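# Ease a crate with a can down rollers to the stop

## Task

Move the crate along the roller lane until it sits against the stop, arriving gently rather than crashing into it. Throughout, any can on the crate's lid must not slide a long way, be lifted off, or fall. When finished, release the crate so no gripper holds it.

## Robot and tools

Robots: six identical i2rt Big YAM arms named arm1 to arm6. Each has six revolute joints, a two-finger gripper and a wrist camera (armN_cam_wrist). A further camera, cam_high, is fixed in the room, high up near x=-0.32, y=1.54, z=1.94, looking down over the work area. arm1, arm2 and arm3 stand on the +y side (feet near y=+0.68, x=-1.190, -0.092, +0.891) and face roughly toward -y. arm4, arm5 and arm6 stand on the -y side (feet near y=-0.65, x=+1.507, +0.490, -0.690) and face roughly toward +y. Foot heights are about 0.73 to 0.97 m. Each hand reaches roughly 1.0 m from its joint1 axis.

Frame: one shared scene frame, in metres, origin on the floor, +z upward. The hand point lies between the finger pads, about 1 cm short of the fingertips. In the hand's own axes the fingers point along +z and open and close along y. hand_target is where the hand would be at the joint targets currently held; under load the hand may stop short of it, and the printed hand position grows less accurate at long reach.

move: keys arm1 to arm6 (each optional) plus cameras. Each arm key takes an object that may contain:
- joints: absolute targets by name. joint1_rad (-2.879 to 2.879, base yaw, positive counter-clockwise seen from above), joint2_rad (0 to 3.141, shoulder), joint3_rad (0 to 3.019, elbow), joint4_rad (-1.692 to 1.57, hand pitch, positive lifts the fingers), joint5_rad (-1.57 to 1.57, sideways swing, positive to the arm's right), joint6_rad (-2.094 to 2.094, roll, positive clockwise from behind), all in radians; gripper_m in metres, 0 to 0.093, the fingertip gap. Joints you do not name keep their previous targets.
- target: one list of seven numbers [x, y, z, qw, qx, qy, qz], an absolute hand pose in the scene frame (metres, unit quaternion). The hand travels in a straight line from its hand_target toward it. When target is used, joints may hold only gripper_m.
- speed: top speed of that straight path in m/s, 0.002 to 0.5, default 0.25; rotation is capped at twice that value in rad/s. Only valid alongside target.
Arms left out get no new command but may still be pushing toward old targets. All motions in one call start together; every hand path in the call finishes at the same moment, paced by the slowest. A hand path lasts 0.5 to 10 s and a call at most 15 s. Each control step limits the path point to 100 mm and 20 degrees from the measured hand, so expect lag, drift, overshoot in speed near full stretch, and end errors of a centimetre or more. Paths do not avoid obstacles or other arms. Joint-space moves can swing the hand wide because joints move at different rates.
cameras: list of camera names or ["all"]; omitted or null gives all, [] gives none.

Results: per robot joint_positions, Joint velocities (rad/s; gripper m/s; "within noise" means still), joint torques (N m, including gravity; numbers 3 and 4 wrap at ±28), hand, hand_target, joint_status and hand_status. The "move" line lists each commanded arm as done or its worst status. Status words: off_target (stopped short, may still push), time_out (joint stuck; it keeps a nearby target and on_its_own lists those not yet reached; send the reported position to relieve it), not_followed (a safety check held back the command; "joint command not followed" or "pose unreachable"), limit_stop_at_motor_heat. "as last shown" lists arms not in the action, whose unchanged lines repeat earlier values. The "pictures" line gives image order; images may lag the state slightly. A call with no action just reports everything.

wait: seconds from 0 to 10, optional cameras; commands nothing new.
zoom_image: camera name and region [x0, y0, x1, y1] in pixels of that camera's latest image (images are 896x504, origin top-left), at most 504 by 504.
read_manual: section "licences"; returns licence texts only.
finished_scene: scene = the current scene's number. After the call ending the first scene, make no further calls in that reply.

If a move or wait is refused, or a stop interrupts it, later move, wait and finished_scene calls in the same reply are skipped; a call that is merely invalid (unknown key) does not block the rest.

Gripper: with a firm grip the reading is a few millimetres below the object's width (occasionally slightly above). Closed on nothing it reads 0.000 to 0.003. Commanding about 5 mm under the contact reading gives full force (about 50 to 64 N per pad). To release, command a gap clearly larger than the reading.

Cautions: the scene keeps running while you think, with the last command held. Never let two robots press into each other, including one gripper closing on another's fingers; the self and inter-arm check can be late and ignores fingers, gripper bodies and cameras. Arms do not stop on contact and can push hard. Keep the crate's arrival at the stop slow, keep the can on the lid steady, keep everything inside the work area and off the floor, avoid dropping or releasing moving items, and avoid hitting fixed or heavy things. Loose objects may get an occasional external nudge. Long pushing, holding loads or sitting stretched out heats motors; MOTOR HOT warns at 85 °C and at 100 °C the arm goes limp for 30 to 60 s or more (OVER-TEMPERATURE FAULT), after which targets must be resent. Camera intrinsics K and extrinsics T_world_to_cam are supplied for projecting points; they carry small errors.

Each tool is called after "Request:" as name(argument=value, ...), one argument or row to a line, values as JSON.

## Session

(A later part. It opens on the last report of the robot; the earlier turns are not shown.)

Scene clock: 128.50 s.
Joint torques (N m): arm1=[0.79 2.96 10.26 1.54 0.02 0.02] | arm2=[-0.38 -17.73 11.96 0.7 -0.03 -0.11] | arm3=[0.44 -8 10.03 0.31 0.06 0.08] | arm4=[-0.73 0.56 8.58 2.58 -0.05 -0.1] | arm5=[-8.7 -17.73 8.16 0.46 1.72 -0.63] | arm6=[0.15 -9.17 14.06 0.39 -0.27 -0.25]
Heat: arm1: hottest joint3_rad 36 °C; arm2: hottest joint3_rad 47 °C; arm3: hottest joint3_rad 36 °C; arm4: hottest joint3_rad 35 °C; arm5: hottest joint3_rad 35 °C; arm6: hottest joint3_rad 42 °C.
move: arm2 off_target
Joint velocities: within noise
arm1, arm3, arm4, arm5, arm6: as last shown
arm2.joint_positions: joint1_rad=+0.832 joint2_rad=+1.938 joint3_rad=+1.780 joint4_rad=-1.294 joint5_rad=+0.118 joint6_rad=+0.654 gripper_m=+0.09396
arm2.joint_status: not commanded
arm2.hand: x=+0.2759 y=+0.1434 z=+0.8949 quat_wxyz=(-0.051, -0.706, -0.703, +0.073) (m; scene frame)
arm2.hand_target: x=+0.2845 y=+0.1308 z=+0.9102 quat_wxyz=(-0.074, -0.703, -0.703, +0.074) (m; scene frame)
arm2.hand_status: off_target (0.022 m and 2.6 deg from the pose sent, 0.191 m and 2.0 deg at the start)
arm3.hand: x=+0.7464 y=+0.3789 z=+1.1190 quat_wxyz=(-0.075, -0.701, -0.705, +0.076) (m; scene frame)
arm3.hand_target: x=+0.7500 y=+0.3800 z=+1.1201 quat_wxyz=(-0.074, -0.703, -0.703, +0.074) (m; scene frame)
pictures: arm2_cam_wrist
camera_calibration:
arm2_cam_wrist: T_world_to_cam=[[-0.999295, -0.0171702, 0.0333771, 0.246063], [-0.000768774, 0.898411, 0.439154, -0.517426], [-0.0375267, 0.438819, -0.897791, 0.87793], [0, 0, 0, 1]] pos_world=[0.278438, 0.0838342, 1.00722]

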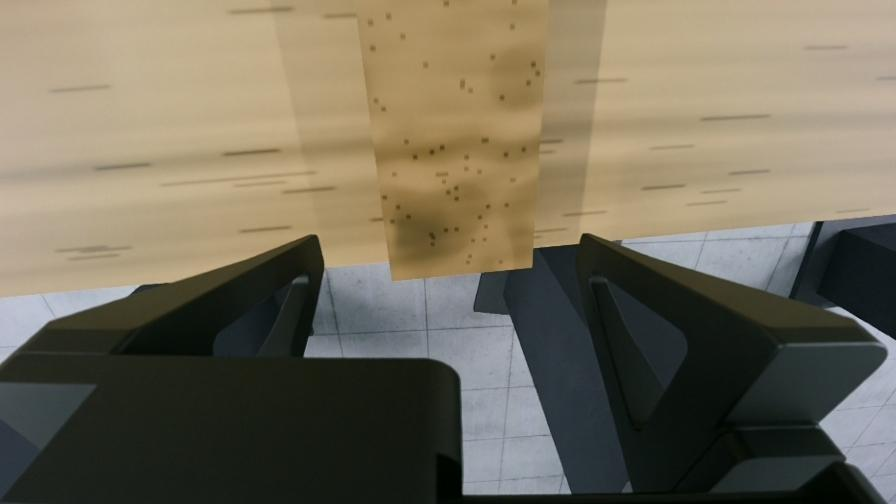

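Request:
move(
  arm2={"target":[0.278,0.107,0.832,0.074,0.703,0.703,-0.074],"speed":0.15},
  cameras=["arm2_cam_wrist"],
)

Scene clock: 134.60 s.
Joint torques (N m): arm1=[0.15 3.43 10.29 1.58 0.04 0.02] | arm2=[-1.73 -15.85 8.59 0.98 0.11 -0.12] | arm3=[0.38 -7.94 10.02 0.31 0.07 0.08] | arm4=[-0.62 0.5 8.57 2.55 -0.06 -0.1] | arm5=[-8.7 -17.73 8.16 0.47 1.72 -0.63] | arm6=[0.09 -9.23 14.06 0.39 -0.27 -0.25]
Heat: arm1: hottest joint3_rad 37 °C; arm2: hottest joint3_rad 46 °C; arm3: hottest joint3_rad 36 °C; arm4: hottest joint3_rad 35 °C; arm5: hottest joint3_rad 35 °C; arm6: hottest joint3_rad 43 °C.
move: arm2 off_target
Joint velocities: within noise
arm1, arm3, arm4, arm5, arm6: as last shown
arm2.joint_positions: joint1_rad=+0.810 joint2_rad=+1.987 joint3_rad=+1.745 joint4_rad=-1.133 joint5_rad=+0.107 joint6_rad=+0.624 gripper_m=+0.09396
arm2.joint_status: not commanded
arm2.hand: x=+0.2828 y=+0.1135 z=+0.8562 quat_wxyz=(-0.088, -0.702, -0.703, +0.075) (m; scene frame)
arm2.hand_target: x=+0.2776 y=+0.1079 z=+0.8324 quat_wxyz=(-0.074, -0.703, -0.703, +0.074) (m; scene frame)
arm2.hand_status: off_target (0.026 m and 1.7 deg from the pose sent, 0.073 m and 2.6 deg at the start)
pictures: arm2_cam_wrist
camera_calibration:
arm2_cam_wrist: T_world_to_cam=[[-0.999515, -0.0275563, -0.0144897, 0.296095], [-0.0310198, 0.921198, 0.387856, -0.423815], [0.00266, 0.388118, -0.921606, 0.871312], [0, 0, 0, 1]] pos_world=[0.280487, 0.0604046, 0.971676]

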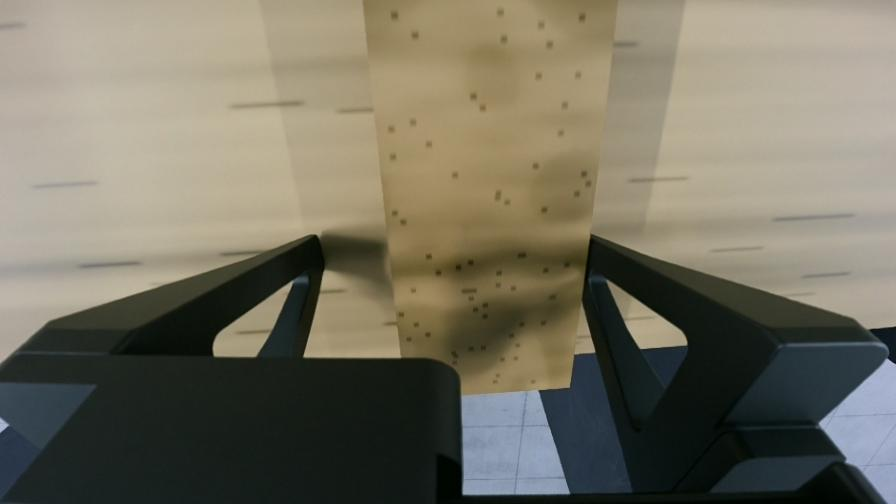

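Request:
move(
  arm2={"target":[0.266,0.107,0.832,0.074,0.703,0.703,-0.074],"speed":0.15},
  cameras=[],
)

Request:
move(
  arm2={"joints":{"gripper_m":0.045}},
  cameras=["arm2_cam_wrist"],
)

Scene clock: 140.17 s.
Joint torques (N m): arm1=[0.44 3.37 10.24 1.54 0.01 0.02] | arm2=[-2.73 -17.32 7.02 0.99 0.16 -0.11] | arm3=[0.56 -8.06 10.07 0.31 0.06 0.08] | arm4=[-0.62 0.38 8.57 2.58 -0.06 -0.1] | arm5=[-8.76 -17.79 8.16 0.46 1.72 -0.63] | arm6=[0.15 -9.23 14.06 0.38 -0.27 -0.24]
Heat: arm1: hottest joint3_rad 37 °C; arm2: hottest joint3_rad 44 °C; arm3: hottest joint3_rad 37 °C; arm4: hottest joint3_rad 35 °C; arm5: hottest joint3_rad 35 °C; arm6: hottest joint3_rad 43 °C.
move: arm2 off_target
Joint velocities: within noise
arm1, arm3, arm4, arm5, arm6: as last shown
arm2.joint_positions: joint1_rad=+0.808 joint2_rad=+1.983 joint3_rad=+1.735 joint4_rad=-1.118 joint5_rad=+0.102 joint6_rad=+0.608 gripper_m=+0.09396
arm2.joint_status: not commanded
arm2.hand: x=+0.2823 y=+0.1127 z=+0.8552 quat_wxyz=(-0.092, -0.697, -0.707, +0.074) (m; scene frame)
arm2.hand_target: x=+0.2659 y=+0.1078 z=+0.8326 quat_wxyz=(-0.074, -0.703, -0.703, +0.074) (m; scene frame)
arm2.hand_status: off_target (0.029 m and 2.3 deg from the pose sent, 0.030 m and 1.6 deg at the start)
pictures: none
No camera images: "cameras" was empty.

Scene clock: 140.83 s.
Joint torques (N m): arm1=[0.32 3.31 10.15 1.51 0.02 0.02] | arm2=[-0.73 -16.73 7.95 0.98 0.13 -0.07] | arm3=[0.26 -7.77 10.04 0.32 0.05 0.07] | arm4=[-0.56 0.62 8.54 2.62 -0.05 -0.1] | arm5=[-8.7 -17.73 8.16 0.47 1.72 -0.62] | arm6=[0.09 -9.17 14.06 0.38 -0.27 -0.24]
Heat: arm1: hottest joint3_rad 37 °C; arm2: hottest joint3_rad 44 °C; arm3: hottest joint3_rad 37 °C; arm4: hottest joint3_rad 35 °C; arm5: hottest joint3_rad 35 °C; arm6: hottest joint3_rad 43 °C.
move: arm2 off_target
Joint velocities: within noise
arm1.joint_positions: joint1_rad=+0.450 joint2_rad=+0.646 joint3_rad=+1.353 joint4_rad=-1.256 joint5_rad=-0.025 joint6_rad=-0.082 gripper_m=+0.09396
arm1.joint_status: not commanded
arm1.hand: x=-1.0494 y=+0.4575 z=+1.4761 quat_wxyz=(-0.422, -0.389, -0.781, +0.247) (m; scene frame)
arm1.hand_target: x=-1.0507 y=+0.4596 z=+1.4900 quat_wxyz=(-0.433, -0.386, -0.774, +0.254) (m; scene frame)
arm1.hand_status: not commanded
arm2.joint_positions: joint1_rad=+0.790 joint2_rad=+1.978 joint3_rad=+1.724 joint4_rad=-1.121 joint5_rad=+0.104 joint6_rad=+0.605 gripper_m=+0.06393
arm2.joint_status: gripper_m off_target (ended at +0.06395, target +0.04500)
arm2.hand: x=+0.2701 y=+0.1095 z=+0.8542 quat_wxyz=(-0.088, -0.702, -0.702, +0.075) (m; scene frame)
arm2.hand_target: x=+0.2659 y=+0.1079 z=+0.8324 quat_wxyz=(-0.074, -0.703, -0.703, +0.074) (m; scene frame)
arm2.hand_status: not commanded
arm3, arm6: as last shown
arm4.joint_positions: joint1_rad=+0.133 joint2_rad=+0.618 joint3_rad=+1.399 joint4_rad=-1.434 joint5_rad=-0.177 joint6_rad=+0.312 gripper_m=+0.09396
arm4.joint_status: not commanded
arm4.hand: x=+1.3937 y=-0.4464 z=+1.3061 quat_wxyz=(-0.124, +0.677, -0.588, -0.425) (m; scene frame)
arm4.hand_target: x=+1.3943 y=-0.4484 z=+1.3173 quat_wxyz=(-0.129, +0.673, -0.583, -0.436) (m; scene frame)
arm4.hand_status: not commanded
arm5.joint_positions: joint1_rad=+0.474 joint2_rad=+2.018 joint3_rad=+1.168 joint4_rad=-0.499 joint5_rad=+0.036 joint6_rad=+0.358 gripper_m=+0.06274
arm5.joint_status: not commanded
arm5.hand: x=+0.2784 y=-0.1449 z=+0.8481 quat_wxyz=(-0.053, +0.716, -0.690, -0.096) (m; scene frame)
arm5.hand_target: x=+0.3382 y=-0.1250 z=+0.8427 quat_wxyz=(-0.073, +0.703, -0.704, -0.073) (m; scene frame)
arm5.hand_status: not commanded
pictures: arm2_cam_wrist
camera_calibration:
arm2_cam_wrist: T_world_to_cam=[[-0.999573, -0.0258299, -0.0136865, 0.282395], [-0.029119, 0.920939, 0.388618, -0.420796], [0.00256646, 0.38885, -0.921297, 0.870817], [0, 0, 0, 1]] pos_world=[0.267786, 0.0562043, 0.969675]

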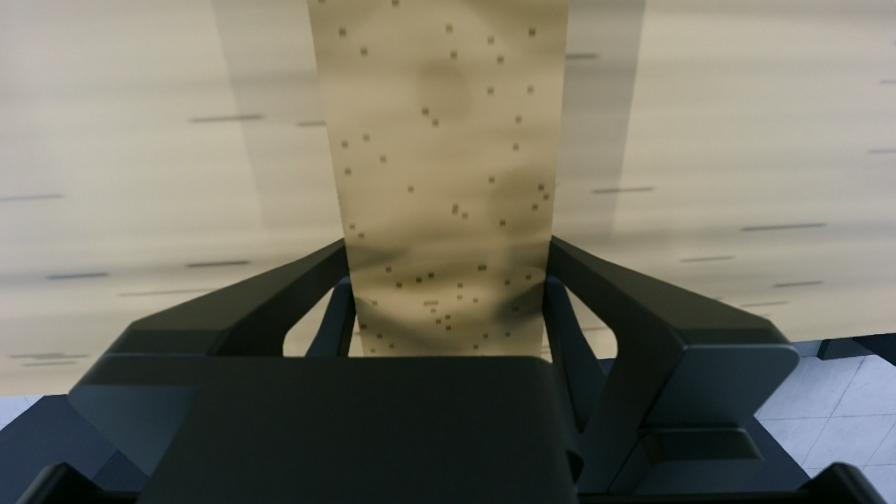

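Request:
move(
  arm2={"target":[0.325,0.11,0.83,0.074,0.703,0.703,-0.074],"speed":0.12},
  cameras=[],
)

Request:
move(
  arm5={"joints":{"gripper_m":0.093}},
  cameras=[],
)

Request:
move(
  arm5={"target":[0.29,-0.2,0.97,-0.074,0.703,-0.703,-0.074],"speed":0.3},
  cameras=["arm2_cam_wrist"],
)

Scene clock: 147.63 s.
Joint torques (N m): arm1=[0.32 3.25 10.3 1.39 0.03 -0.01] | arm2=[2.08 -14.15 12.07 0.91 0.49 0.28] | arm3=[0.21 -8 10.03 0.31 0.06 0.06] | arm4=[-0.56 0.44 8.55 2.61 -0.06 -0.09] | arm5=[-5.54 -17.26 8.13 1.36 1.87 -0.3] | arm6=[0.09 -9.23 14.08 0.38 -0.27 -0.25]
Heat: arm1: hottest joint3_rad 37 °C; arm2: hottest joint3_rad 43 °C; arm3: hottest joint3_rad 37 °C; arm4: hottest joint3_rad 35 °C; arm5: hottest joint3_rad 35 °C; arm6: hottest joint3_rad 43 °C.
move: arm2 off_target
Joint velocities: within noise
arm1, arm3, arm4, arm6: as last shown
arm2.joint_positions: joint1_rad=+0.823 joint2_rad=+2.024 joint3_rad=+1.804 joint4_rad=-1.177 joint5_rad=+0.106 joint6_rad=+0.641 gripper_m=+0.06393
arm2.joint_status: not commanded
arm2.hand: x=+0.2950 y=+0.1118 z=+0.8553 quat_wxyz=(-0.079, -0.704, -0.702, +0.072) (m; scene frame)
arm2.hand_target: x=+0.3233 y=+0.1125 z=+0.8302 quat_wxyz=(-0.075, -0.703, -0.703, +0.074) (m; scene frame)
arm2.hand_status: off_target (0.039 m and 0.6 deg from the pose sent, 0.060 m and 1.6 deg at the start)
arm5.joint_positions: joint1_rad=+0.436 joint2_rad=+2.014 joint3_rad=+1.168 joint4_rad=-0.525 joint5_rad=+0.032 joint6_rad=+0.324 gripper_m=+0.06274
arm5.joint_status: not commanded
arm5.hand: x=+0.2992 y=-0.1426 z=+0.8487 quat_wxyz=(-0.050, +0.716, -0.691, -0.085) (m; scene frame)
arm5.hand_target: x=+0.3382 y=-0.1251 z=+0.8426 quat_wxyz=(-0.073, +0.703, -0.704, -0.073) (m; scene frame)
arm5.hand_status: not commanded
pictures: none
No camera images: "cameras" was empty.

Scene clock: 148.37 s.
Joint torques (N m): arm1=[0.73 3.08 10.18 1.54 0.01 0.02] | arm2=[1.96 -14.45 12.11 1.14 0.46 0.26] | arm3=[0.38 -7.82 10.09 0.34 0.07 0.07] | arm4=[-0.62 0.5 8.54 2.55 -0.06 -0.09] | arm5=[-4.19 -17.26 8.16 1.32 1.08 -0.1] | arm6=[0.15 -9.23 14.05 0.39 -0.27 -0.24]
Heat: arm1: hottest joint3_rad 37 °C; arm2: hottest joint3_rad 43 °C; arm3: hottest joint3_rad 37 °C; arm4: hottest joint3_rad 35 °C; arm5: hottest joint3_rad 35 °C; arm6: hottest joint3_rad 43 °C.
move: arm5 done
Joint velocities: within noise
arm1, arm3, arm4, arm6: as last shown
arm2.joint_positions: joint1_rad=+0.823 joint2_rad=+2.024 joint3_rad=+1.804 joint4_rad=-1.178 joint5_rad=+0.107 joint6_rad=+0.641 gripper_m=+0.06393
arm2.joint_status: not commanded
arm2.hand: x=+0.2946 y=+0.1120 z=+0.8552 quat_wxyz=(-0.078, -0.704, -0.703, +0.072) (m; scene frame)
arm2.hand_target: x=+0.3232 y=+0.1126 z=+0.8302 quat_wxyz=(-0.075, -0.703, -0.703, +0.074) (m; scene frame)
arm2.hand_status: not commanded
arm5.joint_positions: joint1_rad=+0.418 joint2_rad=+2.014 joint3_rad=+1.168 joint4_rad=-0.524 joint5_rad=+0.051 joint6_rad=+0.297 gripper_m=+0.09290
arm5.joint_status: all done
arm5.hand: x=+0.3116 y=-0.1378 z=+0.8488 quat_wxyz=(-0.060, +0.718, -0.689, -0.080) (m; scene frame)
arm5.hand_target: x=+0.3383 y=-0.1251 z=+0.8427 quat_wxyz=(-0.073, +0.703, -0.704, -0.073) (m; scene frame)
arm5.hand_status: not commanded
pictures: none
No camera images: "cameras" was empty.

Scene clock: 149.83 s.
Joint torques (N m): arm1=[0.5 3.55 10.22 1.52 0.01 0.02] | arm2=[3.08 -14.8 11.93 1.91 0.31 0.33] | arm3=[0.62 -7.77 10.06 0.29 0.06 0.09] | arm4=[-0.5 0.44 8.53 2.51 -0.06 -0.1] | arm5=[-1.26 -15.27 7.41 0.79 0.29 0.05] | arm6=[0.15 -9.17 14.06 0.39 -0.27 -0.25]
Heat: arm1: hottest joint3_rad 37 °C; arm2: hottest joint3_rad 44 °C; arm3: hottest joint3_rad 37 °C; arm4: hottest joint3_rad 35 °C; arm5: hottest joint3_rad 35 °C; arm6: hottest joint3_rad 43 °C.
move: arm5 off_target
Joint velocities: within noise
arm1, arm3, arm4: as last shown
arm2.joint_positions: joint1_rad=+0.811 joint2_rad=+2.024 joint3_rad=+1.804 joint4_rad=-1.202 joint5_rad=+0.112 joint6_rad=+0.633 gripper_m=+0.06393
arm2.joint_status: not commanded
arm2.hand: x=+0.2837 y=+0.1116 z=+0.8545 quat_wxyz=(-0.065, -0.705, -0.702, +0.073) (m; scene frame)
arm2.hand_target: x=+0.3233 y=+0.1127 z=+0.8302 quat_wxyz=(-0.075, -0.703, -0.704, +0.074) (m; scene frame)
arm2.hand_status: not commanded
arm5.joint_positions: joint1_rad=+0.523 joint2_rad=+1.696 joint3_rad=+1.101 joint4_rad=-0.759 joint5_rad=+0.103 joint6_rad=+0.431 gripper_m=+0.09298
arm5.joint_status: not commanded
arm5.hand: x=+0.2866 y=-0.1923 z=+0.9772 quat_wxyz=(-0.077, +0.704, -0.700, -0.086) (m; scene frame)
arm5.hand_target: x=+0.2901 y=-0.2000 z=+0.9700 quat_wxyz=(-0.074, +0.703, -0.703, -0.074) (m; scene frame)
arm5.hand_status: off_target (0.011 m and 1.5 deg from the pose sent, 0.138 m and 2.9 deg at the start)
arm6.joint_positions: joint1_rad=-0.660 joint2_rad=+1.228 joint3_rad=+1.457 joint4_rad=-1.648 joint5_rad=-0.114 joint6_rad=-0.561 gripper_m=+0.09396
arm6.joint_status: not commanded
arm6.hand: x=-0.5065 y=-0.3569 z=+1.0866 quat_wxyz=(-0.064, +0.701, -0.707, -0.072) (m; scene frame)
arm6.hand_target: x=-0.5002 y=-0.3505 z=+1.0998 quat_wxyz=(-0.075, +0.703, -0.703, -0.074) (m; scene frame)
arm6.hand_status: not commanded
pictures: arm2_cam_wrist
camera_calibration:
arm2_cam_wrist: T_world_to_cam=[[-0.999735, -0.0174672, 0.0150139, 0.270554], [-0.00953821, 0.907283, 0.420413, -0.453719], [-0.0209653, 0.420158, -0.907209, 0.86138], [0, 0, 0, 1]] pos_world=[0.284214, 0.0544613, 0.968138]

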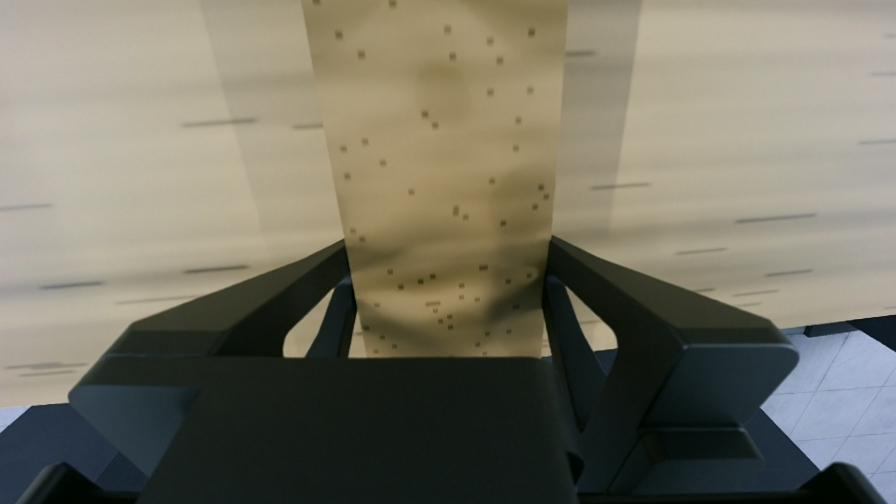

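Request:
move(
  arm2={"target":[-0.29,0.11,0.815,0.074,0.703,0.703,-0.074],"speed":0.12},
  arm5={"target":[0.4,-0.36,1.1,-0.074,0.703,-0.703,-0.074],"speed":0.3},
  arm6={"target":[-0.35,-0.3,1.03,-0.074,0.703,-0.703,-0.074],"speed":0.2},
  cameras=["arm2_cam_wrist","arm6_cam_wrist","cam_high"],
)

Scene clock: 162.43 s.
Joint torques (N m): arm1=[0.5 3.43 10.29 1.52 0.01 0.03] | arm2=[5.07 -18.78 4.78 -2.99 -0.92 0.5] | arm3=[0.38 -7.77 10.04 0.27 0.06 0.09] | arm4=[-0.73 0.44 8.55 2.54 -0.06 -0.09] | arm5=[-1.32 -6.53 8.66 0.79 -0.07 -0.08] | arm6=[-0.09 -14.92 14.19 1.13 -0.32 -0.25]
Heat: arm1: hottest joint3_rad 37 °C; arm2: hottest joint3_rad 43 °C; arm3: hottest joint3_rad 38 °C; arm4: hottest joint3_rad 35 °C; arm5: hottest joint3_rad 35 °C; arm6: hottest joint3_rad 43 °C.
move: arm2 off_target; arm5 done; arm6 off_target
Joint velocities: within noise
arm1, arm4: as last shown
arm2.joint_positions: joint1_rad=-0.280 joint2_rad=+1.871 joint3_rad=+1.443 joint4_rad=-0.837 joint5_rad=-0.051 joint6_rad=-0.433 gripper_m=+0.06393
arm2.joint_status: not commanded
arm2.hand: x=-0.3567 y=+0.0913 z=+0.8246 quat_wxyz=(-0.075, -0.703, -0.693, +0.142) (m; scene frame)
arm2.hand_target: x=-0.2958 y=+0.1098 z=+0.8151 quat_wxyz=(-0.071, -0.703, -0.703, +0.076) (m; scene frame)
arm2.hand_status: off_target (0.070 m and 7.9 deg from the pose sent, 0.575 m and 1.1 deg at the start)
arm3.joint_positions: joint1_rad=-0.522 joint2_rad=+1.189 joint3_rad=+0.861 joint4_rad=-1.064 joint5_rad=-0.094 joint6_rad=-0.471 gripper_m=+0.09299
arm3.joint_status: not commanded
arm3.hand: x=+0.7464 y=+0.3789 z=+1.1190 quat_wxyz=(-0.075, -0.701, -0.705, +0.076) (m; scene frame)
arm3.hand_target: x=+0.7500 y=+0.3799 z=+1.1201 quat_wxyz=(-0.074, -0.703, -0.703, +0.074) (m; scene frame)
arm3.hand_status: not commanded
arm5.joint_positions: joint1_rad=+0.434 joint2_rad=+1.044 joint3_rad=+0.830 joint4_rad=-1.142 joint5_rad=+0.091 joint6_rad=+0.350 gripper_m=+0.09298
arm5.joint_status: not commanded
arm5.hand: x=+0.3952 y=-0.3535 z=+1.1041 quat_wxyz=(-0.078, +0.703, -0.703, -0.080) (m; scene frame)
arm5.hand_target: x=+0.3998 y=-0.3599 z=+1.0999 quat_wxyz=(-0.074, +0.703, -0.703, -0.074) (m; scene frame)
arm5.hand_status: done (0.009 m and 0.8 deg from the pose sent, 0.237 m and 1.5 deg at the start)
arm6.joint_positions: joint1_rad=-0.861 joint2_rad=+1.547 joint3_rad=+1.599 joint4_rad=-1.514 joint5_rad=-0.145 joint6_rad=-0.764 gripper_m=+0.09396
arm6.joint_status: not commanded
arm6.hand: x=-0.3653 y=-0.3102 z=+1.0208 quat_wxyz=(-0.056, +0.701, -0.707, -0.073) (m; scene frame)
arm6.hand_target: x=-0.3505 y=-0.3007 z=+1.0300 quat_wxyz=(-0.074, +0.703, -0.703, -0.074) (m; scene frame)
arm6.hand_status: off_target (0.021 m and 2.1 deg from the pose sent, 0.176 m and 1.3 deg at the start)
pictures: arm2_cam_wrist, arm6_cam_wrist, cam_high
camera_calibration:
arm2_cam_wrist: T_world_to_cam=[[-0.995217, 0.0050506, 0.0975592, -0.438016], [0.0357201, 0.948322, 0.315292, -0.329766], [-0.0909252, 0.317269, -0.943967, 0.844111], [0, 0, 0, 1]] pos_world=[-0.347391, 0.0471269, 0.943518]
arm6_cam_wrist: T_world_to_cam=[[0.999647, 0.00235987, -0.026481, 0.39224], [0.0136718, -0.899886, 0.435912, -0.718623], [-0.0228012, -0.43612, -0.8996, 0.90103], [0, 0, 0, 1]] pos_world=[-0.361732, -0.254647, 1.13421]

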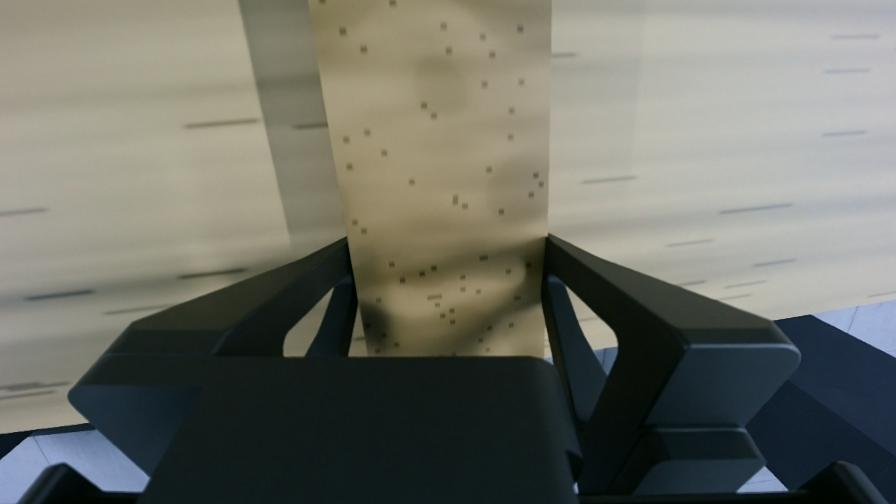

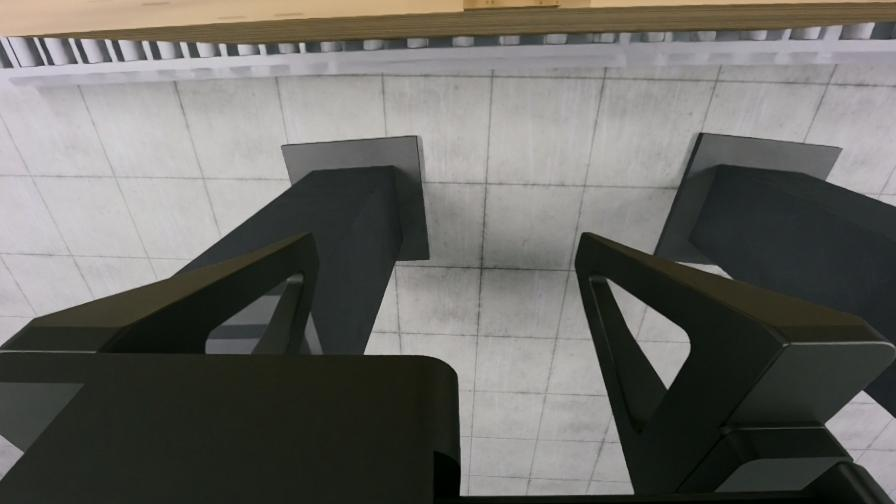

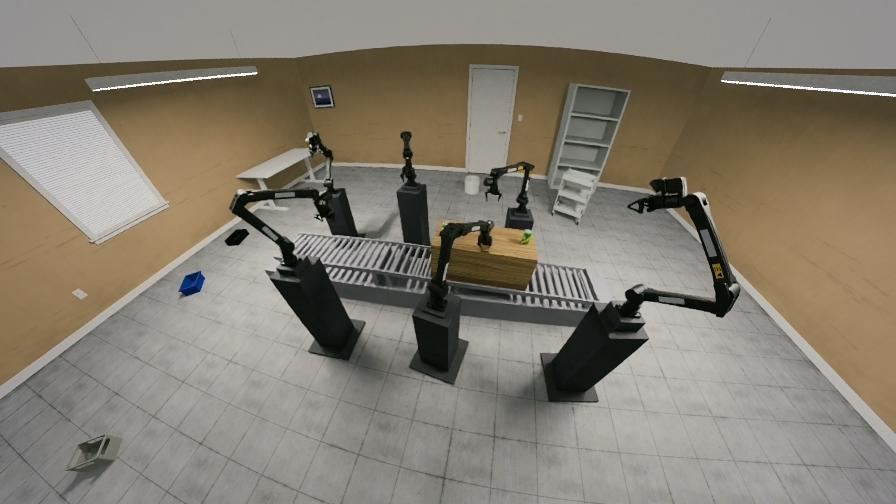

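Request:
move(
  arm6={"target":[-0.325,-0.13,0.9,-0.074,0.703,-0.703,-0.074],"speed":0.3},
  cameras=["arm6_cam_wrist"],
)

Scene clock: 168.87 s.
Joint torques (N m): arm1=[0.38 3.02 10.32 1.52 0.03 0.04] | arm2=[4.72 -18.78 4.88 -2.99 -0.97 0.55] | arm3=[0.32 -7.94 10.04 0.36 0.05 0.07] | arm4=[-0.62 0.44 8.57 2.55 -0.06 -0.09] | arm5=[-1.32 -6.53 8.66 0.79 -0.07 -0.08] | arm6=[0.73 -22.01 13.97 0.68 -0.11 0.04]
Heat: arm1: hottest joint3_rad 37 °C; arm2: hottest joint3_rad 41 °C; arm3: hottest joint3_rad 38 °C; arm4: hottest joint3_rad 35 °C; arm5: hottest joint3_rad 35 °C; arm6: hottest joint3_rad 43 °C.
move: arm6 off_target
Joint velocities: within noise
arm1, arm2, arm3, arm4: as last shown
arm5.joint_positions: joint1_rad=+0.434 joint2_rad=+1.044 joint3_rad=+0.830 joint4_rad=-1.143 joint5_rad=+0.091 joint6_rad=+0.350 gripper_m=+0.09298
arm5.joint_status: not commanded
arm5.hand: x=+0.3952 y=-0.3536 z=+1.1041 quat_wxyz=(-0.078, +0.703, -0.703, -0.080) (m; scene frame)
arm5.hand_target: x=+0.3998 y=-0.3600 z=+1.0999 quat_wxyz=(-0.074, +0.703, -0.703, -0.074) (m; scene frame)
arm5.hand_status: not commanded
arm6.joint_positions: joint1_rad=-0.706 joint2_rad=+1.955 joint3_rad=+1.820 joint4_rad=-1.288 joint5_rad=-0.125 joint6_rad=-0.626 gripper_m=+0.09396
arm6.joint_status: not commanded
arm6.hand: x=-0.3328 y=-0.1420 z=+0.8961 quat_wxyz=(-0.065, +0.708, -0.700, -0.073) (m; scene frame)
arm6.hand_target: x=-0.3254 y=-0.1305 z=+0.8999 quat_wxyz=(-0.074, +0.703, -0.703, -0.074) (m; scene frame)
arm6.hand_status: off_target (0.015 m and 1.2 deg from the pose sent, 0.221 m and 2.2 deg at the start)
pictures: arm6_cam_wrist
camera_calibration:
arm6_cam_wrist: T_world_to_cam=[[0.999744, 0.0198484, -0.0108673, 0.344572], [0.022584, -0.905341, 0.424084, -0.500584], [-0.00142124, -0.424221, -0.905558, 0.877108], [0, 0, 0, 1]] pos_world=[-0.331932, -0.0879514, 1.01031]

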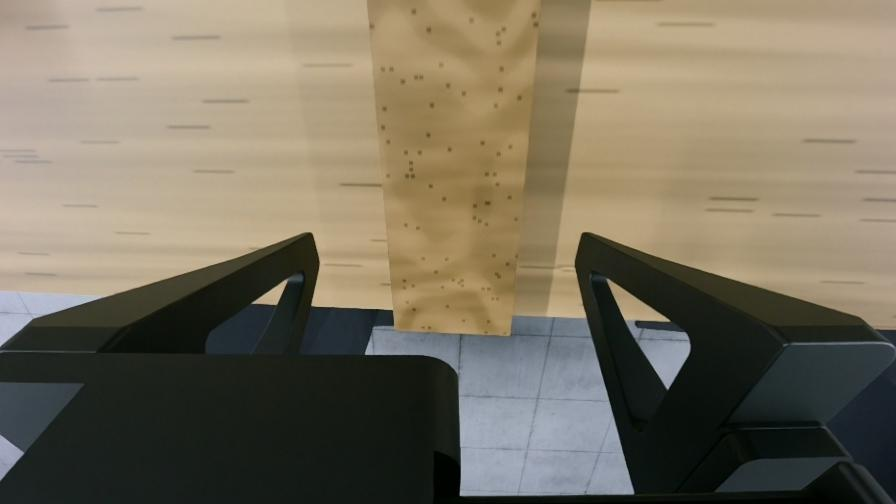

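Request:
move(
  arm6={"target":[-0.323,-0.13,0.82,-0.074,0.703,-0.703,-0.074],"speed":0.15},
  cameras=["arm6_cam_wrist"],
)

Scene clock: 175.03 s.
Joint torques (N m): arm1=[0.5 3.25 10.24 1.47 0.04 0.03] | arm2=[4.48 -19.08 4.97 -3.1 -0.92 0.5] | arm3=[0.5 -7.82 10.06 0.35 0.05 0.07] | arm4=[-0.67 0.56 8.55 2.61 -0.06 -0.09] | arm5=[-1.32 -6.53 8.66 0.8 -0.07 -0.08] | arm6=[0.56 -22.24 9.66 1.33 -0.17 0]
Heat: arm1: hottest joint3_rad 37 °C; arm2: hottest joint3_rad 40 °C; arm3: hottest joint3_rad 38 °C; arm4: hottest joint3_rad 35 °C; arm5: hottest joint3_rad 36 °C; arm6: hottest joint3_rad 44 °C.
move: arm6 off_target
Joint velocities: within noise
arm1, arm2, arm3, arm4, arm5: as last shown
arm5.joint_positions: joint1_rad=+0.434 joint2_rad=+1.044 joint3_rad=+0.830 joint4_rad=-1.143 joint5_rad=+0.091 joint6_rad=+0.349 gripper_m=+0.09298
arm6.joint_positions: joint1_rad=-0.706 joint2_rad=+2.002 joint3_rad=+1.732 joint4_rad=-1.118 joint5_rad=-0.124 joint6_rad=-0.626 gripper_m=+0.09396
arm6.joint_status: not commanded
arm6.hand: x=-0.3246 y=-0.1311 z=+0.8374 quat_wxyz=(-0.083, +0.707, -0.698, -0.075) (m; scene frame)
arm6.hand_target: x=-0.3233 y=-0.1304 z=+0.8201 quat_wxyz=(-0.074, +0.703, -0.703, -0.074) (m; scene frame)
arm6.hand_status: off_target (0.018 m and 1.2 deg from the pose sent, 0.078 m and 1.2 deg at the start)
pictures: arm6_cam_wrist
camera_calibration:
arm6_cam_wrist: T_world_to_cam=[[0.99976, 0.0189542, 0.0109413, 0.317179], [0.0130146, -0.916831, 0.399064, -0.449711], [0.0175952, -0.398826, -0.916858, 0.847564], [0, 0, 0, 1]] pos_world=[-0.326163, -0.0802911, 0.953089]

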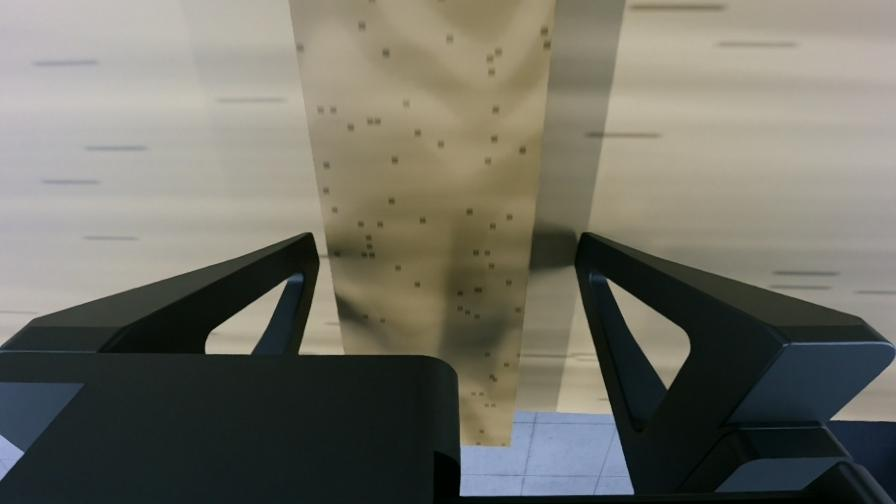

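Request:
move(
  arm6={"target":[-0.329,-0.13,0.82,-0.074,0.703,-0.703,-0.074],"joints":{"gripper_m":0.045}},
  cameras=["arm6_cam_wrist"],
)

Scene clock: 180.80 s.
Joint torques (N m): arm1=[0.03 3.49 10.24 1.48 0.02 0.02] | arm2=[4.66 -19.25 4.94 -3.08 -0.93 0.49] | arm3=[0.38 -7.71 10.04 0.31 0.07 0.08] | arm4=[-0.5 0.5 8.59 2.56 -0.05 -0.1] | arm5=[-1.26 -6.53 8.66 0.79 -0.06 -0.08] | arm6=[0.73 -23 8.72 1.78 0.25 0.07]
Heat: arm1: hottest joint3_rad 37 °C; arm2: hottest joint3_rad 39 °C; arm3: hottest joint3_rad 38 °C; arm4: hottest joint3_rad 35 °C; arm5: hottest joint3_rad 36 °C; arm6: hottest joint3_rad 43 °C.
move: arm6 off_target
Joint velocities: within noise
arm1, arm3, arm4, arm5: as last shown
arm2.joint_positions: joint1_rad=-0.279 joint2_rad=+1.871 joint3_rad=+1.443 joint4_rad=-0.838 joint5_rad=-0.051 joint6_rad=-0.433 gripper_m=+0.06393
arm2.joint_status: not commanded
arm2.hand: x=-0.3564 y=+0.0914 z=+0.8246 quat_wxyz=(-0.075, -0.703, -0.693, +0.142) (m; scene frame)
arm2.hand_target: x=-0.2959 y=+0.1098 z=+0.8151 quat_wxyz=(-0.071, -0.703, -0.703, +0.076) (m; scene frame)
arm2.hand_status: not commanded
arm6.joint_positions: joint1_rad=-0.701 joint2_rad=+2.002 joint3_rad=+1.729 joint4_rad=-1.123 joint5_rad=-0.132 joint6_rad=-0.624 gripper_m=+0.06265
arm6.joint_status: gripper_m off_target (ended at +0.06269, target +0.04500)
arm6.hand: x=-0.3302 y=-0.1303 z=+0.8362 quat_wxyz=(-0.078, +0.708, -0.697, -0.079) (m; scene frame)
arm6.hand_target: x=-0.3293 y=-0.1303 z=+0.8202 quat_wxyz=(-0.074, +0.703, -0.703, -0.074) (m; scene frame)
arm6.hand_status: off_target (0.016 m and 1.2 deg from the pose sent, 0.018 m and 1.2 deg at the start)
pictures: arm6_cam_wrist
camera_calibration:
arm6_cam_wrist: T_world_to_cam=[[0.999702, 0.0244023, -0.00107516, 0.333499], [0.0227928, -0.916131, 0.40023, -0.44603], [0.00878155, -0.400135, -0.916414, 0.843404], [0, 0, 0, 1]] pos_world=[-0.33064, -0.0792844, 0.951781]

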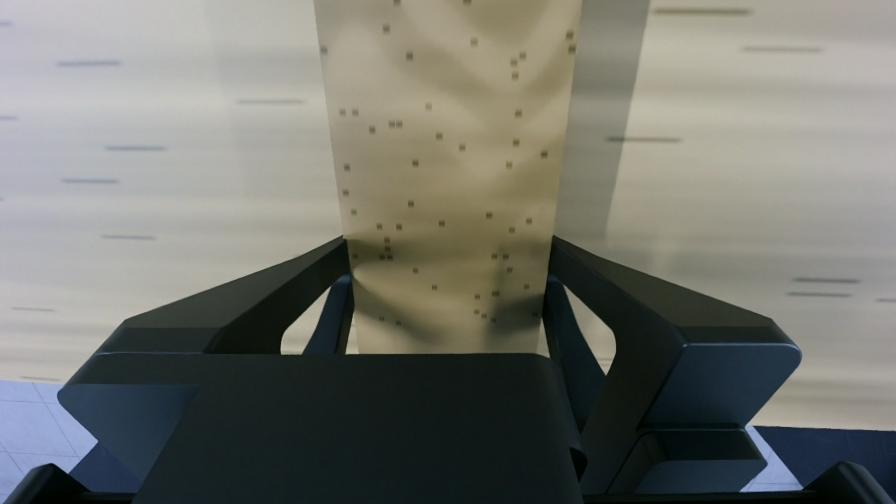

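Request:
move(
  arm6={"target":[-0.28,-0.13,0.818,-0.074,0.703,-0.703,-0.074],"speed":0.12},
  cameras=[],
)

Request:
move(
  arm2={"joints":{"gripper_m":0.093}},
  cameras=[],
)

Request:
move(
  arm2={"target":[-0.33,0.17,0.96,0.074,0.703,0.703,-0.074],"speed":0.3},
  cameras=["arm6_cam_wrist"],
)

Scene clock: 187.33 s.
Joint torques (N m): arm1=[0.5 3.43 10.25 1.52 0.05 0.01] | arm2=[2.78 -18.55 5.03 -2.24 -1.07 0.26] | arm3=[0.38 -7.88 10 0.32 0.06 0.08] | arm4=[-0.56 0.44 8.59 2.52 -0.06 -0.1] | arm5=[-1.32 -6.53 8.66 0.8 -0.07 -0.08] | arm6=[-2.55 -19.66 14.05 1.2 -0.08 -0.3]
Heat: arm1: hottest joint3_rad 37 °C; arm2: hottest joint3_rad 38 °C; arm3: hottest joint3_rad 38 °C; arm4: hottest joint3_rad 35 °C; arm5: hottest joint3_rad 36 °C; arm6: hottest joint3_rad 42 °C.
move: arm6 off_target
Joint velocities: within noise
arm1.joint_positions: joint1_rad=+0.450 joint2_rad=+0.646 joint3_rad=+1.353 joint4_rad=-1.256 joint5_rad=-0.025 joint6_rad=-0.082 gripper_m=+0.09396
arm1.joint_status: not commanded
arm1.hand: x=-1.0494 y=+0.4575 z=+1.4761 quat_wxyz=(-0.422, -0.389, -0.781, +0.247) (m; scene frame)
arm1.hand_target: x=-1.0507 y=+0.4596 z=+1.4900 quat_wxyz=(-0.433, -0.386, -0.774, +0.254) (m; scene frame)
arm1.hand_status: not commanded
arm2, arm3, arm5: as last shown
arm2.joint_positions: joint1_rad=-0.255 joint2_rad=+1.864 joint3_rad=+1.440 joint4_rad=-0.863 joint5_rad=-0.047 joint6_rad=-0.411 gripper_m=+0.06393
arm2.hand: x=-0.3406 y=+0.0916 z=+0.8252 quat_wxyz=(-0.072, -0.703, -0.695, +0.131) (m; scene frame)
arm4.joint_positions: joint1_rad=+0.133 joint2_rad=+0.618 joint3_rad=+1.399 joint4_rad=-1.434 joint5_rad=-0.177 joint6_rad=+0.312 gripper_m=+0.09396
arm4.joint_status: not commanded
arm4.hand: x=+1.3937 y=-0.4464 z=+1.3061 quat_wxyz=(-0.124, +0.677, -0.588, -0.425) (m; scene frame)
arm4.hand_target: x=+1.3943 y=-0.4484 z=+1.3173 quat_wxyz=(-0.129, +0.673, -0.583, -0.436) (m; scene frame)
arm4.hand_status: not commanded
arm6.joint_positions: joint1_rad=-0.724 joint2_rad=+2.034 joint3_rad=+1.785 joint4_rad=-1.160 joint5_rad=-0.135 joint6_rad=-0.650 gripper_m=+0.06265
arm6.joint_status: not commanded
arm6.hand: x=-0.3123 y=-0.1311 z=+0.8372 quat_wxyz=(-0.073, +0.710, -0.697, -0.078) (m; scene frame)
arm6.hand_target: x=-0.2815 y=-0.1324 z=+0.8182 quat_wxyz=(-0.075, +0.703, -0.703, -0.074) (m; scene frame)
arm6.hand_status: off_target (0.038 m and 1.1 deg from the pose sent, 0.053 m and 1.2 deg at the start)
pictures: none
No camera images: "cameras" was empty.

Scene clock: 188.00 s.
Joint torques (N m): arm1=[0.67 3.25 10.21 1.55 0.01 0.03] | arm2=[2.55 -17.14 6.32 -0.73 -0.83 0.21] | arm3=[0.32 -7.82 10.06 0.28 0.06 0.08] | arm4=[-0.67 0.44 8.57 2.61 -0.05 -0.09] | arm5=[-1.26 -6.53 8.66 0.8 -0.07 -0.08] | arm6=[-2.55 -19.6 14.05 1.33 0 -0.3]
Heat: arm1: hottest joint3_rad 37 °C; arm2: hottest joint3_rad 38 °C; arm3: hottest joint3_rad 38 °C; arm4: hottest joint3_rad 35 °C; arm5: hottest joint3_rad 36 °C; arm6: hottest joint3_rad 42 °C.
move: arm2 done
Joint velocities: within noise
arm1, arm3, arm4, arm5: as last shown
arm2.joint_positions: joint1_rad=-0.249 joint2_rad=+1.846 joint3_rad=+1.425 joint4_rad=-0.903 joint5_rad=-0.054 joint6_rad=-0.401 gripper_m=+0.09292
arm2.joint_status: all done
arm2.hand: x=-0.3299 y=+0.1031 z=+0.8267 quat_wxyz=(-0.070, -0.707, -0.695, +0.112) (m; scene frame)
arm2.hand_target: x=-0.2960 y=+0.1097 z=+0.8152 quat_wxyz=(-0.071, -0.703, -0.703, +0.076) (m; scene frame)
arm2.hand_status: not commanded
arm6.joint_positions: joint1_rad=-0.723 joint2_rad=+2.034 joint3_rad=+1.785 joint4_rad=-1.163 joint5_rad=-0.136 joint6_rad=-0.650 gripper_m=+0.06265
arm6.joint_status: not commanded
arm6.hand: x=-0.3134 y=-0.1313 z=+0.8371 quat_wxyz=(-0.072, +0.710, -0.696, -0.078) (m; scene frame)
arm6.hand_target: x=-0.2817 y=-0.1323 z=+0.8182 quat_wxyz=(-0.074, +0.703, -0.703, -0.074) (m; scene frame)
arm6.hand_status: not commanded
pictures: none
No camera images: "cameras" was empty.

Scene clock: 189.40 s.
Joint torques (N m): arm1=[0.44 2.84 10.26 1.55 0.05 0.04] | arm2=[-0.97 -12.75 11.84 0.31 -0.28 -0.11] | arm3=[0.56 -7.88 10.06 0.32 0.05 0.07] | arm4=[-0.62 0.56 8.62 2.55 -0.06 -0.1] | arm5=[-1.32 -6.53 8.68 0.8 -0.07 -0.08] | arm6=[-4.25 -19.49 13.98 2.56 -0.33 -0.41]
Heat: arm1: hottest joint3_rad 37 °C; arm2: hottest joint3_rad 38 °C; arm3: hottest joint3_rad 38 °C; arm4: hottest joint3_rad 35 °C; arm5: hottest joint3_rad 36 °C; arm6: hottest joint3_rad 42 °C.
move: arm2 off_target
Joint velocities: within noise
arm1, arm3, arm4, arm5: as last shown
arm2.joint_positions: joint1_rad=-0.310 joint2_rad=+1.630 joint3_rad=+1.486 joint4_rad=-1.270 joint5_rad=-0.098 joint6_rad=-0.473 gripper_m=+0.09302
arm2.joint_status: not commanded
arm2.hand: x=-0.3222 y=+0.1788 z=+0.9511 quat_wxyz=(-0.070, -0.705, -0.702, +0.066) (m; scene frame)
arm2.hand_target: x=-0.3299 y=+0.1704 z=+0.9601 quat_wxyz=(-0.074, -0.703, -0.703, +0.074) (m; scene frame)
arm2.hand_status: off_target (0.015 m and 1.0 deg from the pose sent, 0.149 m and 4.4 deg at the start)
arm6.joint_positions: joint1_rad=-0.703 joint2_rad=+2.034 joint3_rad=+1.785 joint4_rad=-1.194 joint5_rad=-0.129 joint6_rad=-0.639 gripper_m=+0.06265
arm6.joint_status: not commanded
arm6.hand: x=-0.3277 y=-0.1309 z=+0.8358 quat_wxyz=(-0.056, +0.713, -0.695, -0.073) (m; scene frame)
arm6.hand_target: x=-0.2817 y=-0.1324 z=+0.8182 quat_wxyz=(-0.074, +0.703, -0.703, -0.074) (m; scene frame)
arm6.hand_status: not commanded
pictures: arm6_cam_wrist
camera_calibration:
arm6_cam_wrist: T_world_to_cam=[[0.999088, 0.0355612, -0.0236489, 0.35112], [0.0423187, -0.898847, 0.436214, -0.467861], [-0.00574447, -0.436817, -0.899532, 0.819116], [0, 0, 0, 1]] pos_world=[-0.326295, -0.0752177, 0.949212]

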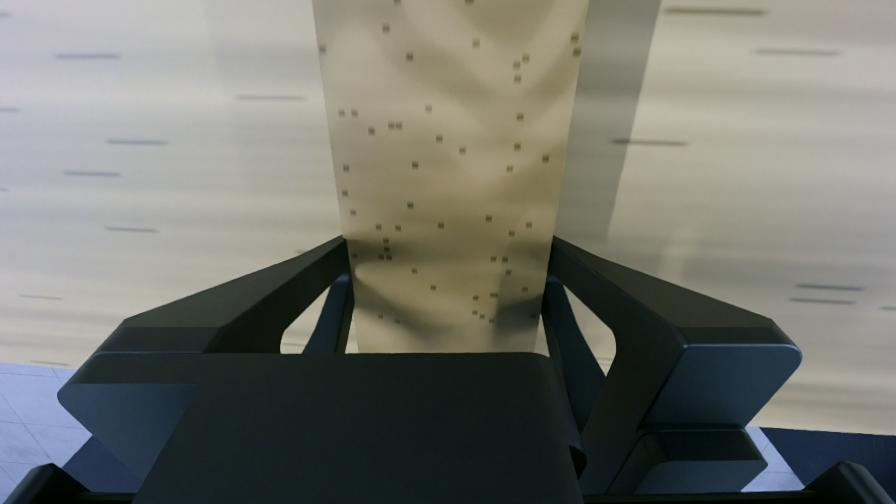

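Request:
move(
  arm6={"target":[-0.76,-0.132,0.803,-0.074,0.703,-0.703,-0.074],"speed":0.12},
  arm2={"target":[-0.15,0.35,1.08,0.074,0.703,0.703,-0.074],"speed":0.3},
  cameras=["arm6_cam_wrist","arm1_cam_wrist","cam_high"],
)

Request:
zoom_image(
  camera="cam_high",
  region=[460, 180, 700, 340],
)

Scene clock: 201.23 s.
Joint torques (N m): arm1=[0.62 3.49 10.29 1.5 0.03 0] | arm2=[0.03 -5.19 8.51 0.39 0.04 0.06] | arm3=[0.44 -7.65 10.1 0.31 0.08 0.06] | arm4=[-0.62 0.5 8.58 2.61 -0.06 -0.1] | arm5=[-1.32 -6.53 8.66 0.79 -0.07 -0.08] | arm6=[-9.23 -19.02 9.05 -0.1 1.54 -1.02]
Heat: arm1: hottest joint3_rad 38 °C; arm2: hottest joint3_rad 39 °C; arm3: hottest joint3_rad 39 °C; arm4: hottest joint3_rad 35 °C; arm5: hottest joint3_rad 36 °C; arm6: hottest joint3_rad 42 °C.
move: arm2 done; arm6 off_target
Joint velocities: within noise
arm1, arm3, arm4, arm5: as last shown
arm2.joint_positions: joint1_rad=-0.065 joint2_rad=+1.054 joint3_rad=+1.283 joint4_rad=-1.603 joint5_rad=-0.058 joint6_rad=-0.230 gripper_m=+0.09302
arm2.joint_status: not commanded
arm2.hand: x=-0.1542 y=+0.3477 z=+1.0800 quat_wxyz=(-0.076, -0.704, -0.702, +0.076) (m; scene frame)
arm2.hand_target: x=-0.1500 y=+0.3500 z=+1.0800 quat_wxyz=(-0.074, -0.703, -0.703, +0.074) (m; scene frame)
arm2.hand_status: done (0.005 m and 0.4 deg from the pose sent, 0.275 m and 1.0 deg at the start)
arm6.joint_positions: joint1_rad=+0.177 joint2_rad=+1.744 joint3_rad=+1.261 joint4_rad=-0.855 joint5_rad=-0.012 joint6_rad=+0.231 gripper_m=+0.06266
arm6.joint_status: not commanded
arm6.hand: x=-0.8324 y=-0.1435 z=+0.8067 quat_wxyz=(-0.057, +0.712, -0.692, -0.103) (m; scene frame)
arm6.hand_target: x=-0.7640 y=-0.1367 z=+0.8031 quat_wxyz=(-0.072, +0.703, -0.704, -0.073) (m; scene frame)
arm6.hand_status: off_target (0.073 m and 4.2 deg from the pose sent, 0.434 m and 2.6 deg at the start)
pictures: arm1_cam_wrist, arm6_cam_wrist, cam_high
camera_calibration:
arm1_cam_wrist: T_world_to_cam=[[-0.81315, -0.580791, 0.0383122, -0.639893], [-0.547786, 0.741366, -0.387695, -0.337555], [0.196767, -0.336242, -0.920991, 1.84752], [0, 0, 0, 1]] pos_world=[-1.06877, 0.49982, 1.59519]
arm6_cam_wrist: T_world_to_cam=[[0.997146, 0.0441459, -0.0612451, 0.885156], [0.0647996, -0.916721, 0.394239, -0.395075], [-0.0387406, -0.397082, -0.916965, 0.776862], [0, 0, 0, 1]] pos_world=[-0.826933, -0.0927714, 0.922321]

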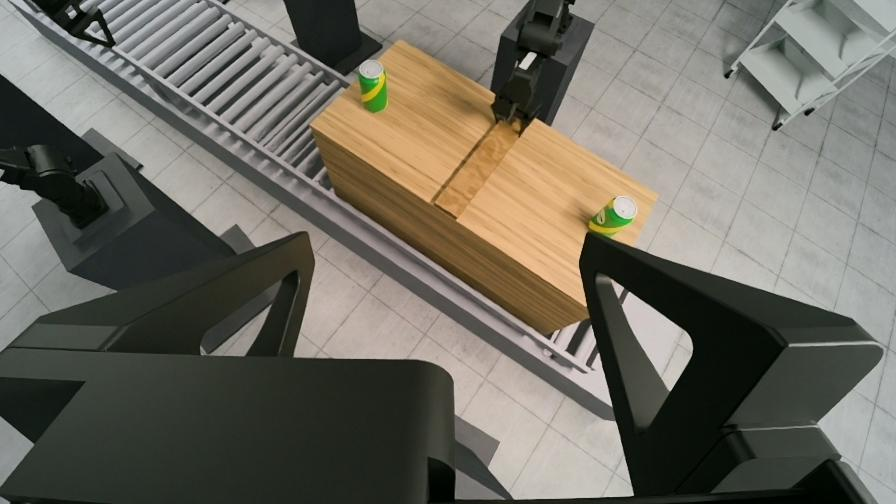

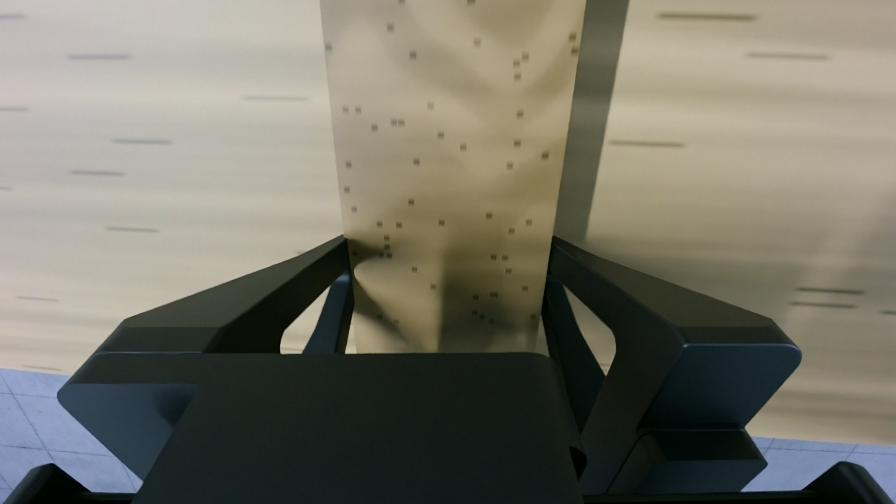

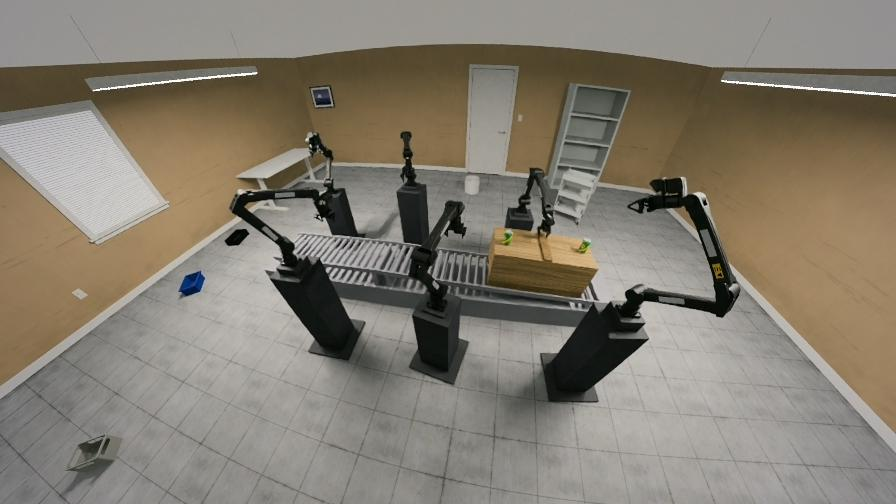

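Scaled by 2.100 from the camera's 896x504 image, which has a finer 1280x720 frame.

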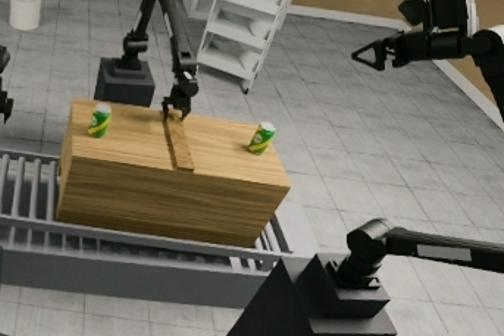

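Request:
move(
  arm6={"target":[-0.815,-0.137,0.803,-0.074,0.703,-0.703,-0.074],"speed":0.04},
  cameras=["arm1_cam_wrist"],
)

Request:
zoom_image(
  camera="arm1_cam_wrist",
  region=[420, 180, 740, 430],
)

Scene clock: 208.87 s.
Joint torques (N m): arm1=[0.62 3.49 10.25 1.52 0.02 0.02] | arm2=[0.38 -5.25 8.53 0.39 0.05 0.06] | arm3=[0.5 -7.94 10.06 0.38 0.06 0.06] | arm4=[-0.56 0.56 8.58 2.55 -0.06 -0.1] | arm5=[-1.26 -6.53 8.66 0.8 -0.07 -0.08] | arm6=[-6.48 -19.6 9.31 -0.64 1.69 -0.7]
Heat: arm1: hottest joint3_rad 38 °C; arm2: hottest joint3_rad 39 °C; arm3: hottest joint3_rad 39 °C; arm4: hottest joint3_rad 36 °C; arm5: hottest joint3_rad 36 °C; arm6: hottest joint3_rad 41 °C.
move: arm6 off_target
Joint velocities: within noise
arm1, arm2, arm4, arm5: as last shown
arm2.joint_positions: joint1_rad=-0.065 joint2_rad=+1.054 joint3_rad=+1.283 joint4_rad=-1.603 joint5_rad=-0.058 joint6_rad=-0.229 gripper_m=+0.09302
arm2.hand: x=-0.1542 y=+0.3477 z=+1.0800 quat_wxyz=(-0.076, -0.704, -0.701, +0.076) (m; scene frame)
arm3.joint_positions: joint1_rad=-0.522 joint2_rad=+1.189 joint3_rad=+0.861 joint4_rad=-1.064 joint5_rad=-0.094 joint6_rad=-0.471 gripper_m=+0.09299
arm3.joint_status: not commanded
arm3.hand: x=+0.7464 y=+0.3789 z=+1.1190 quat_wxyz=(-0.075, -0.701, -0.705, +0.076) (m; scene frame)
arm3.hand_target: x=+0.7500 y=+0.3799 z=+1.1201 quat_wxyz=(-0.074, -0.703, -0.703, +0.074) (m; scene frame)
arm3.hand_status: not commanded
arm6.joint_positions: joint1_rad=+0.248 joint2_rad=+1.763 joint3_rad=+1.282 joint4_rad=-0.851 joint5_rad=+0.005 joint6_rad=+0.301 gripper_m=+0.06266
arm6.joint_status: not commanded
arm6.hand: x=-0.8698 y=-0.1456 z=+0.8051 quat_wxyz=(-0.059, +0.712, -0.692, -0.105) (m; scene frame)
arm6.hand_target: x=-0.8173 y=-0.1396 z=+0.8030 quat_wxyz=(-0.072, +0.703, -0.704, -0.074) (m; scene frame)
arm6.hand_status: off_target (0.055 m and 4.3 deg from the pose sent, 0.019 m and 4.2 deg at the start)
pictures: arm1_cam_wrist
camera_calibration:
arm1_cam_wrist: T_world_to_cam=[[-0.81315, -0.580791, 0.0383122, -0.639893], [-0.547786, 0.741366, -0.387695, -0.337555], [0.196767, -0.336242, -0.920991, 1.84752], [0, 0, 0, 1]] pos_world=[-1.06877, 0.49982, 1.59519]

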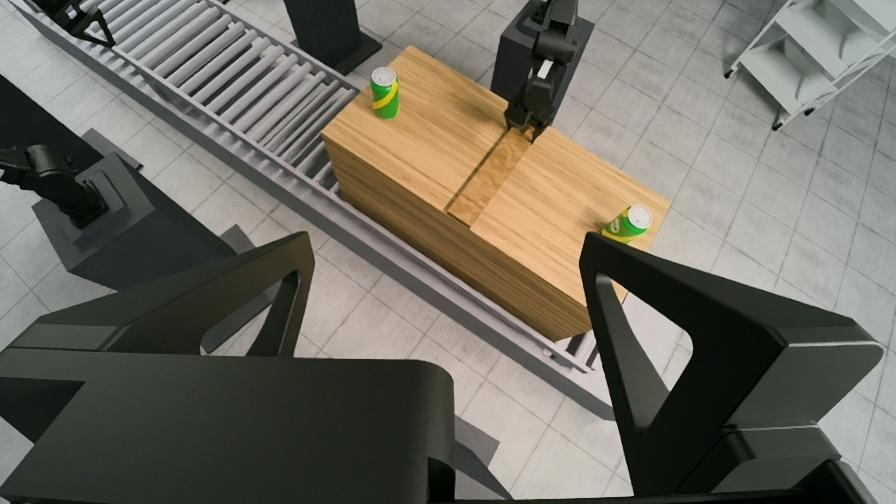

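Scaled by 1.575 from the camera's 896x504 image, which has a finer 1280x720 frame.

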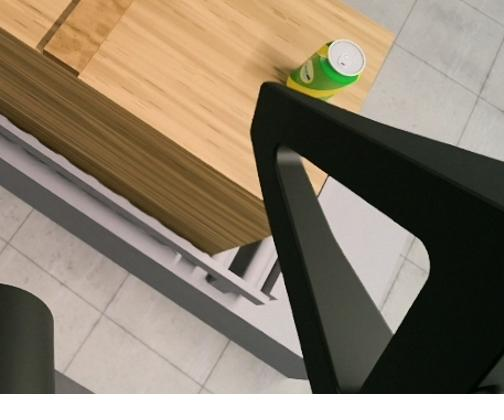

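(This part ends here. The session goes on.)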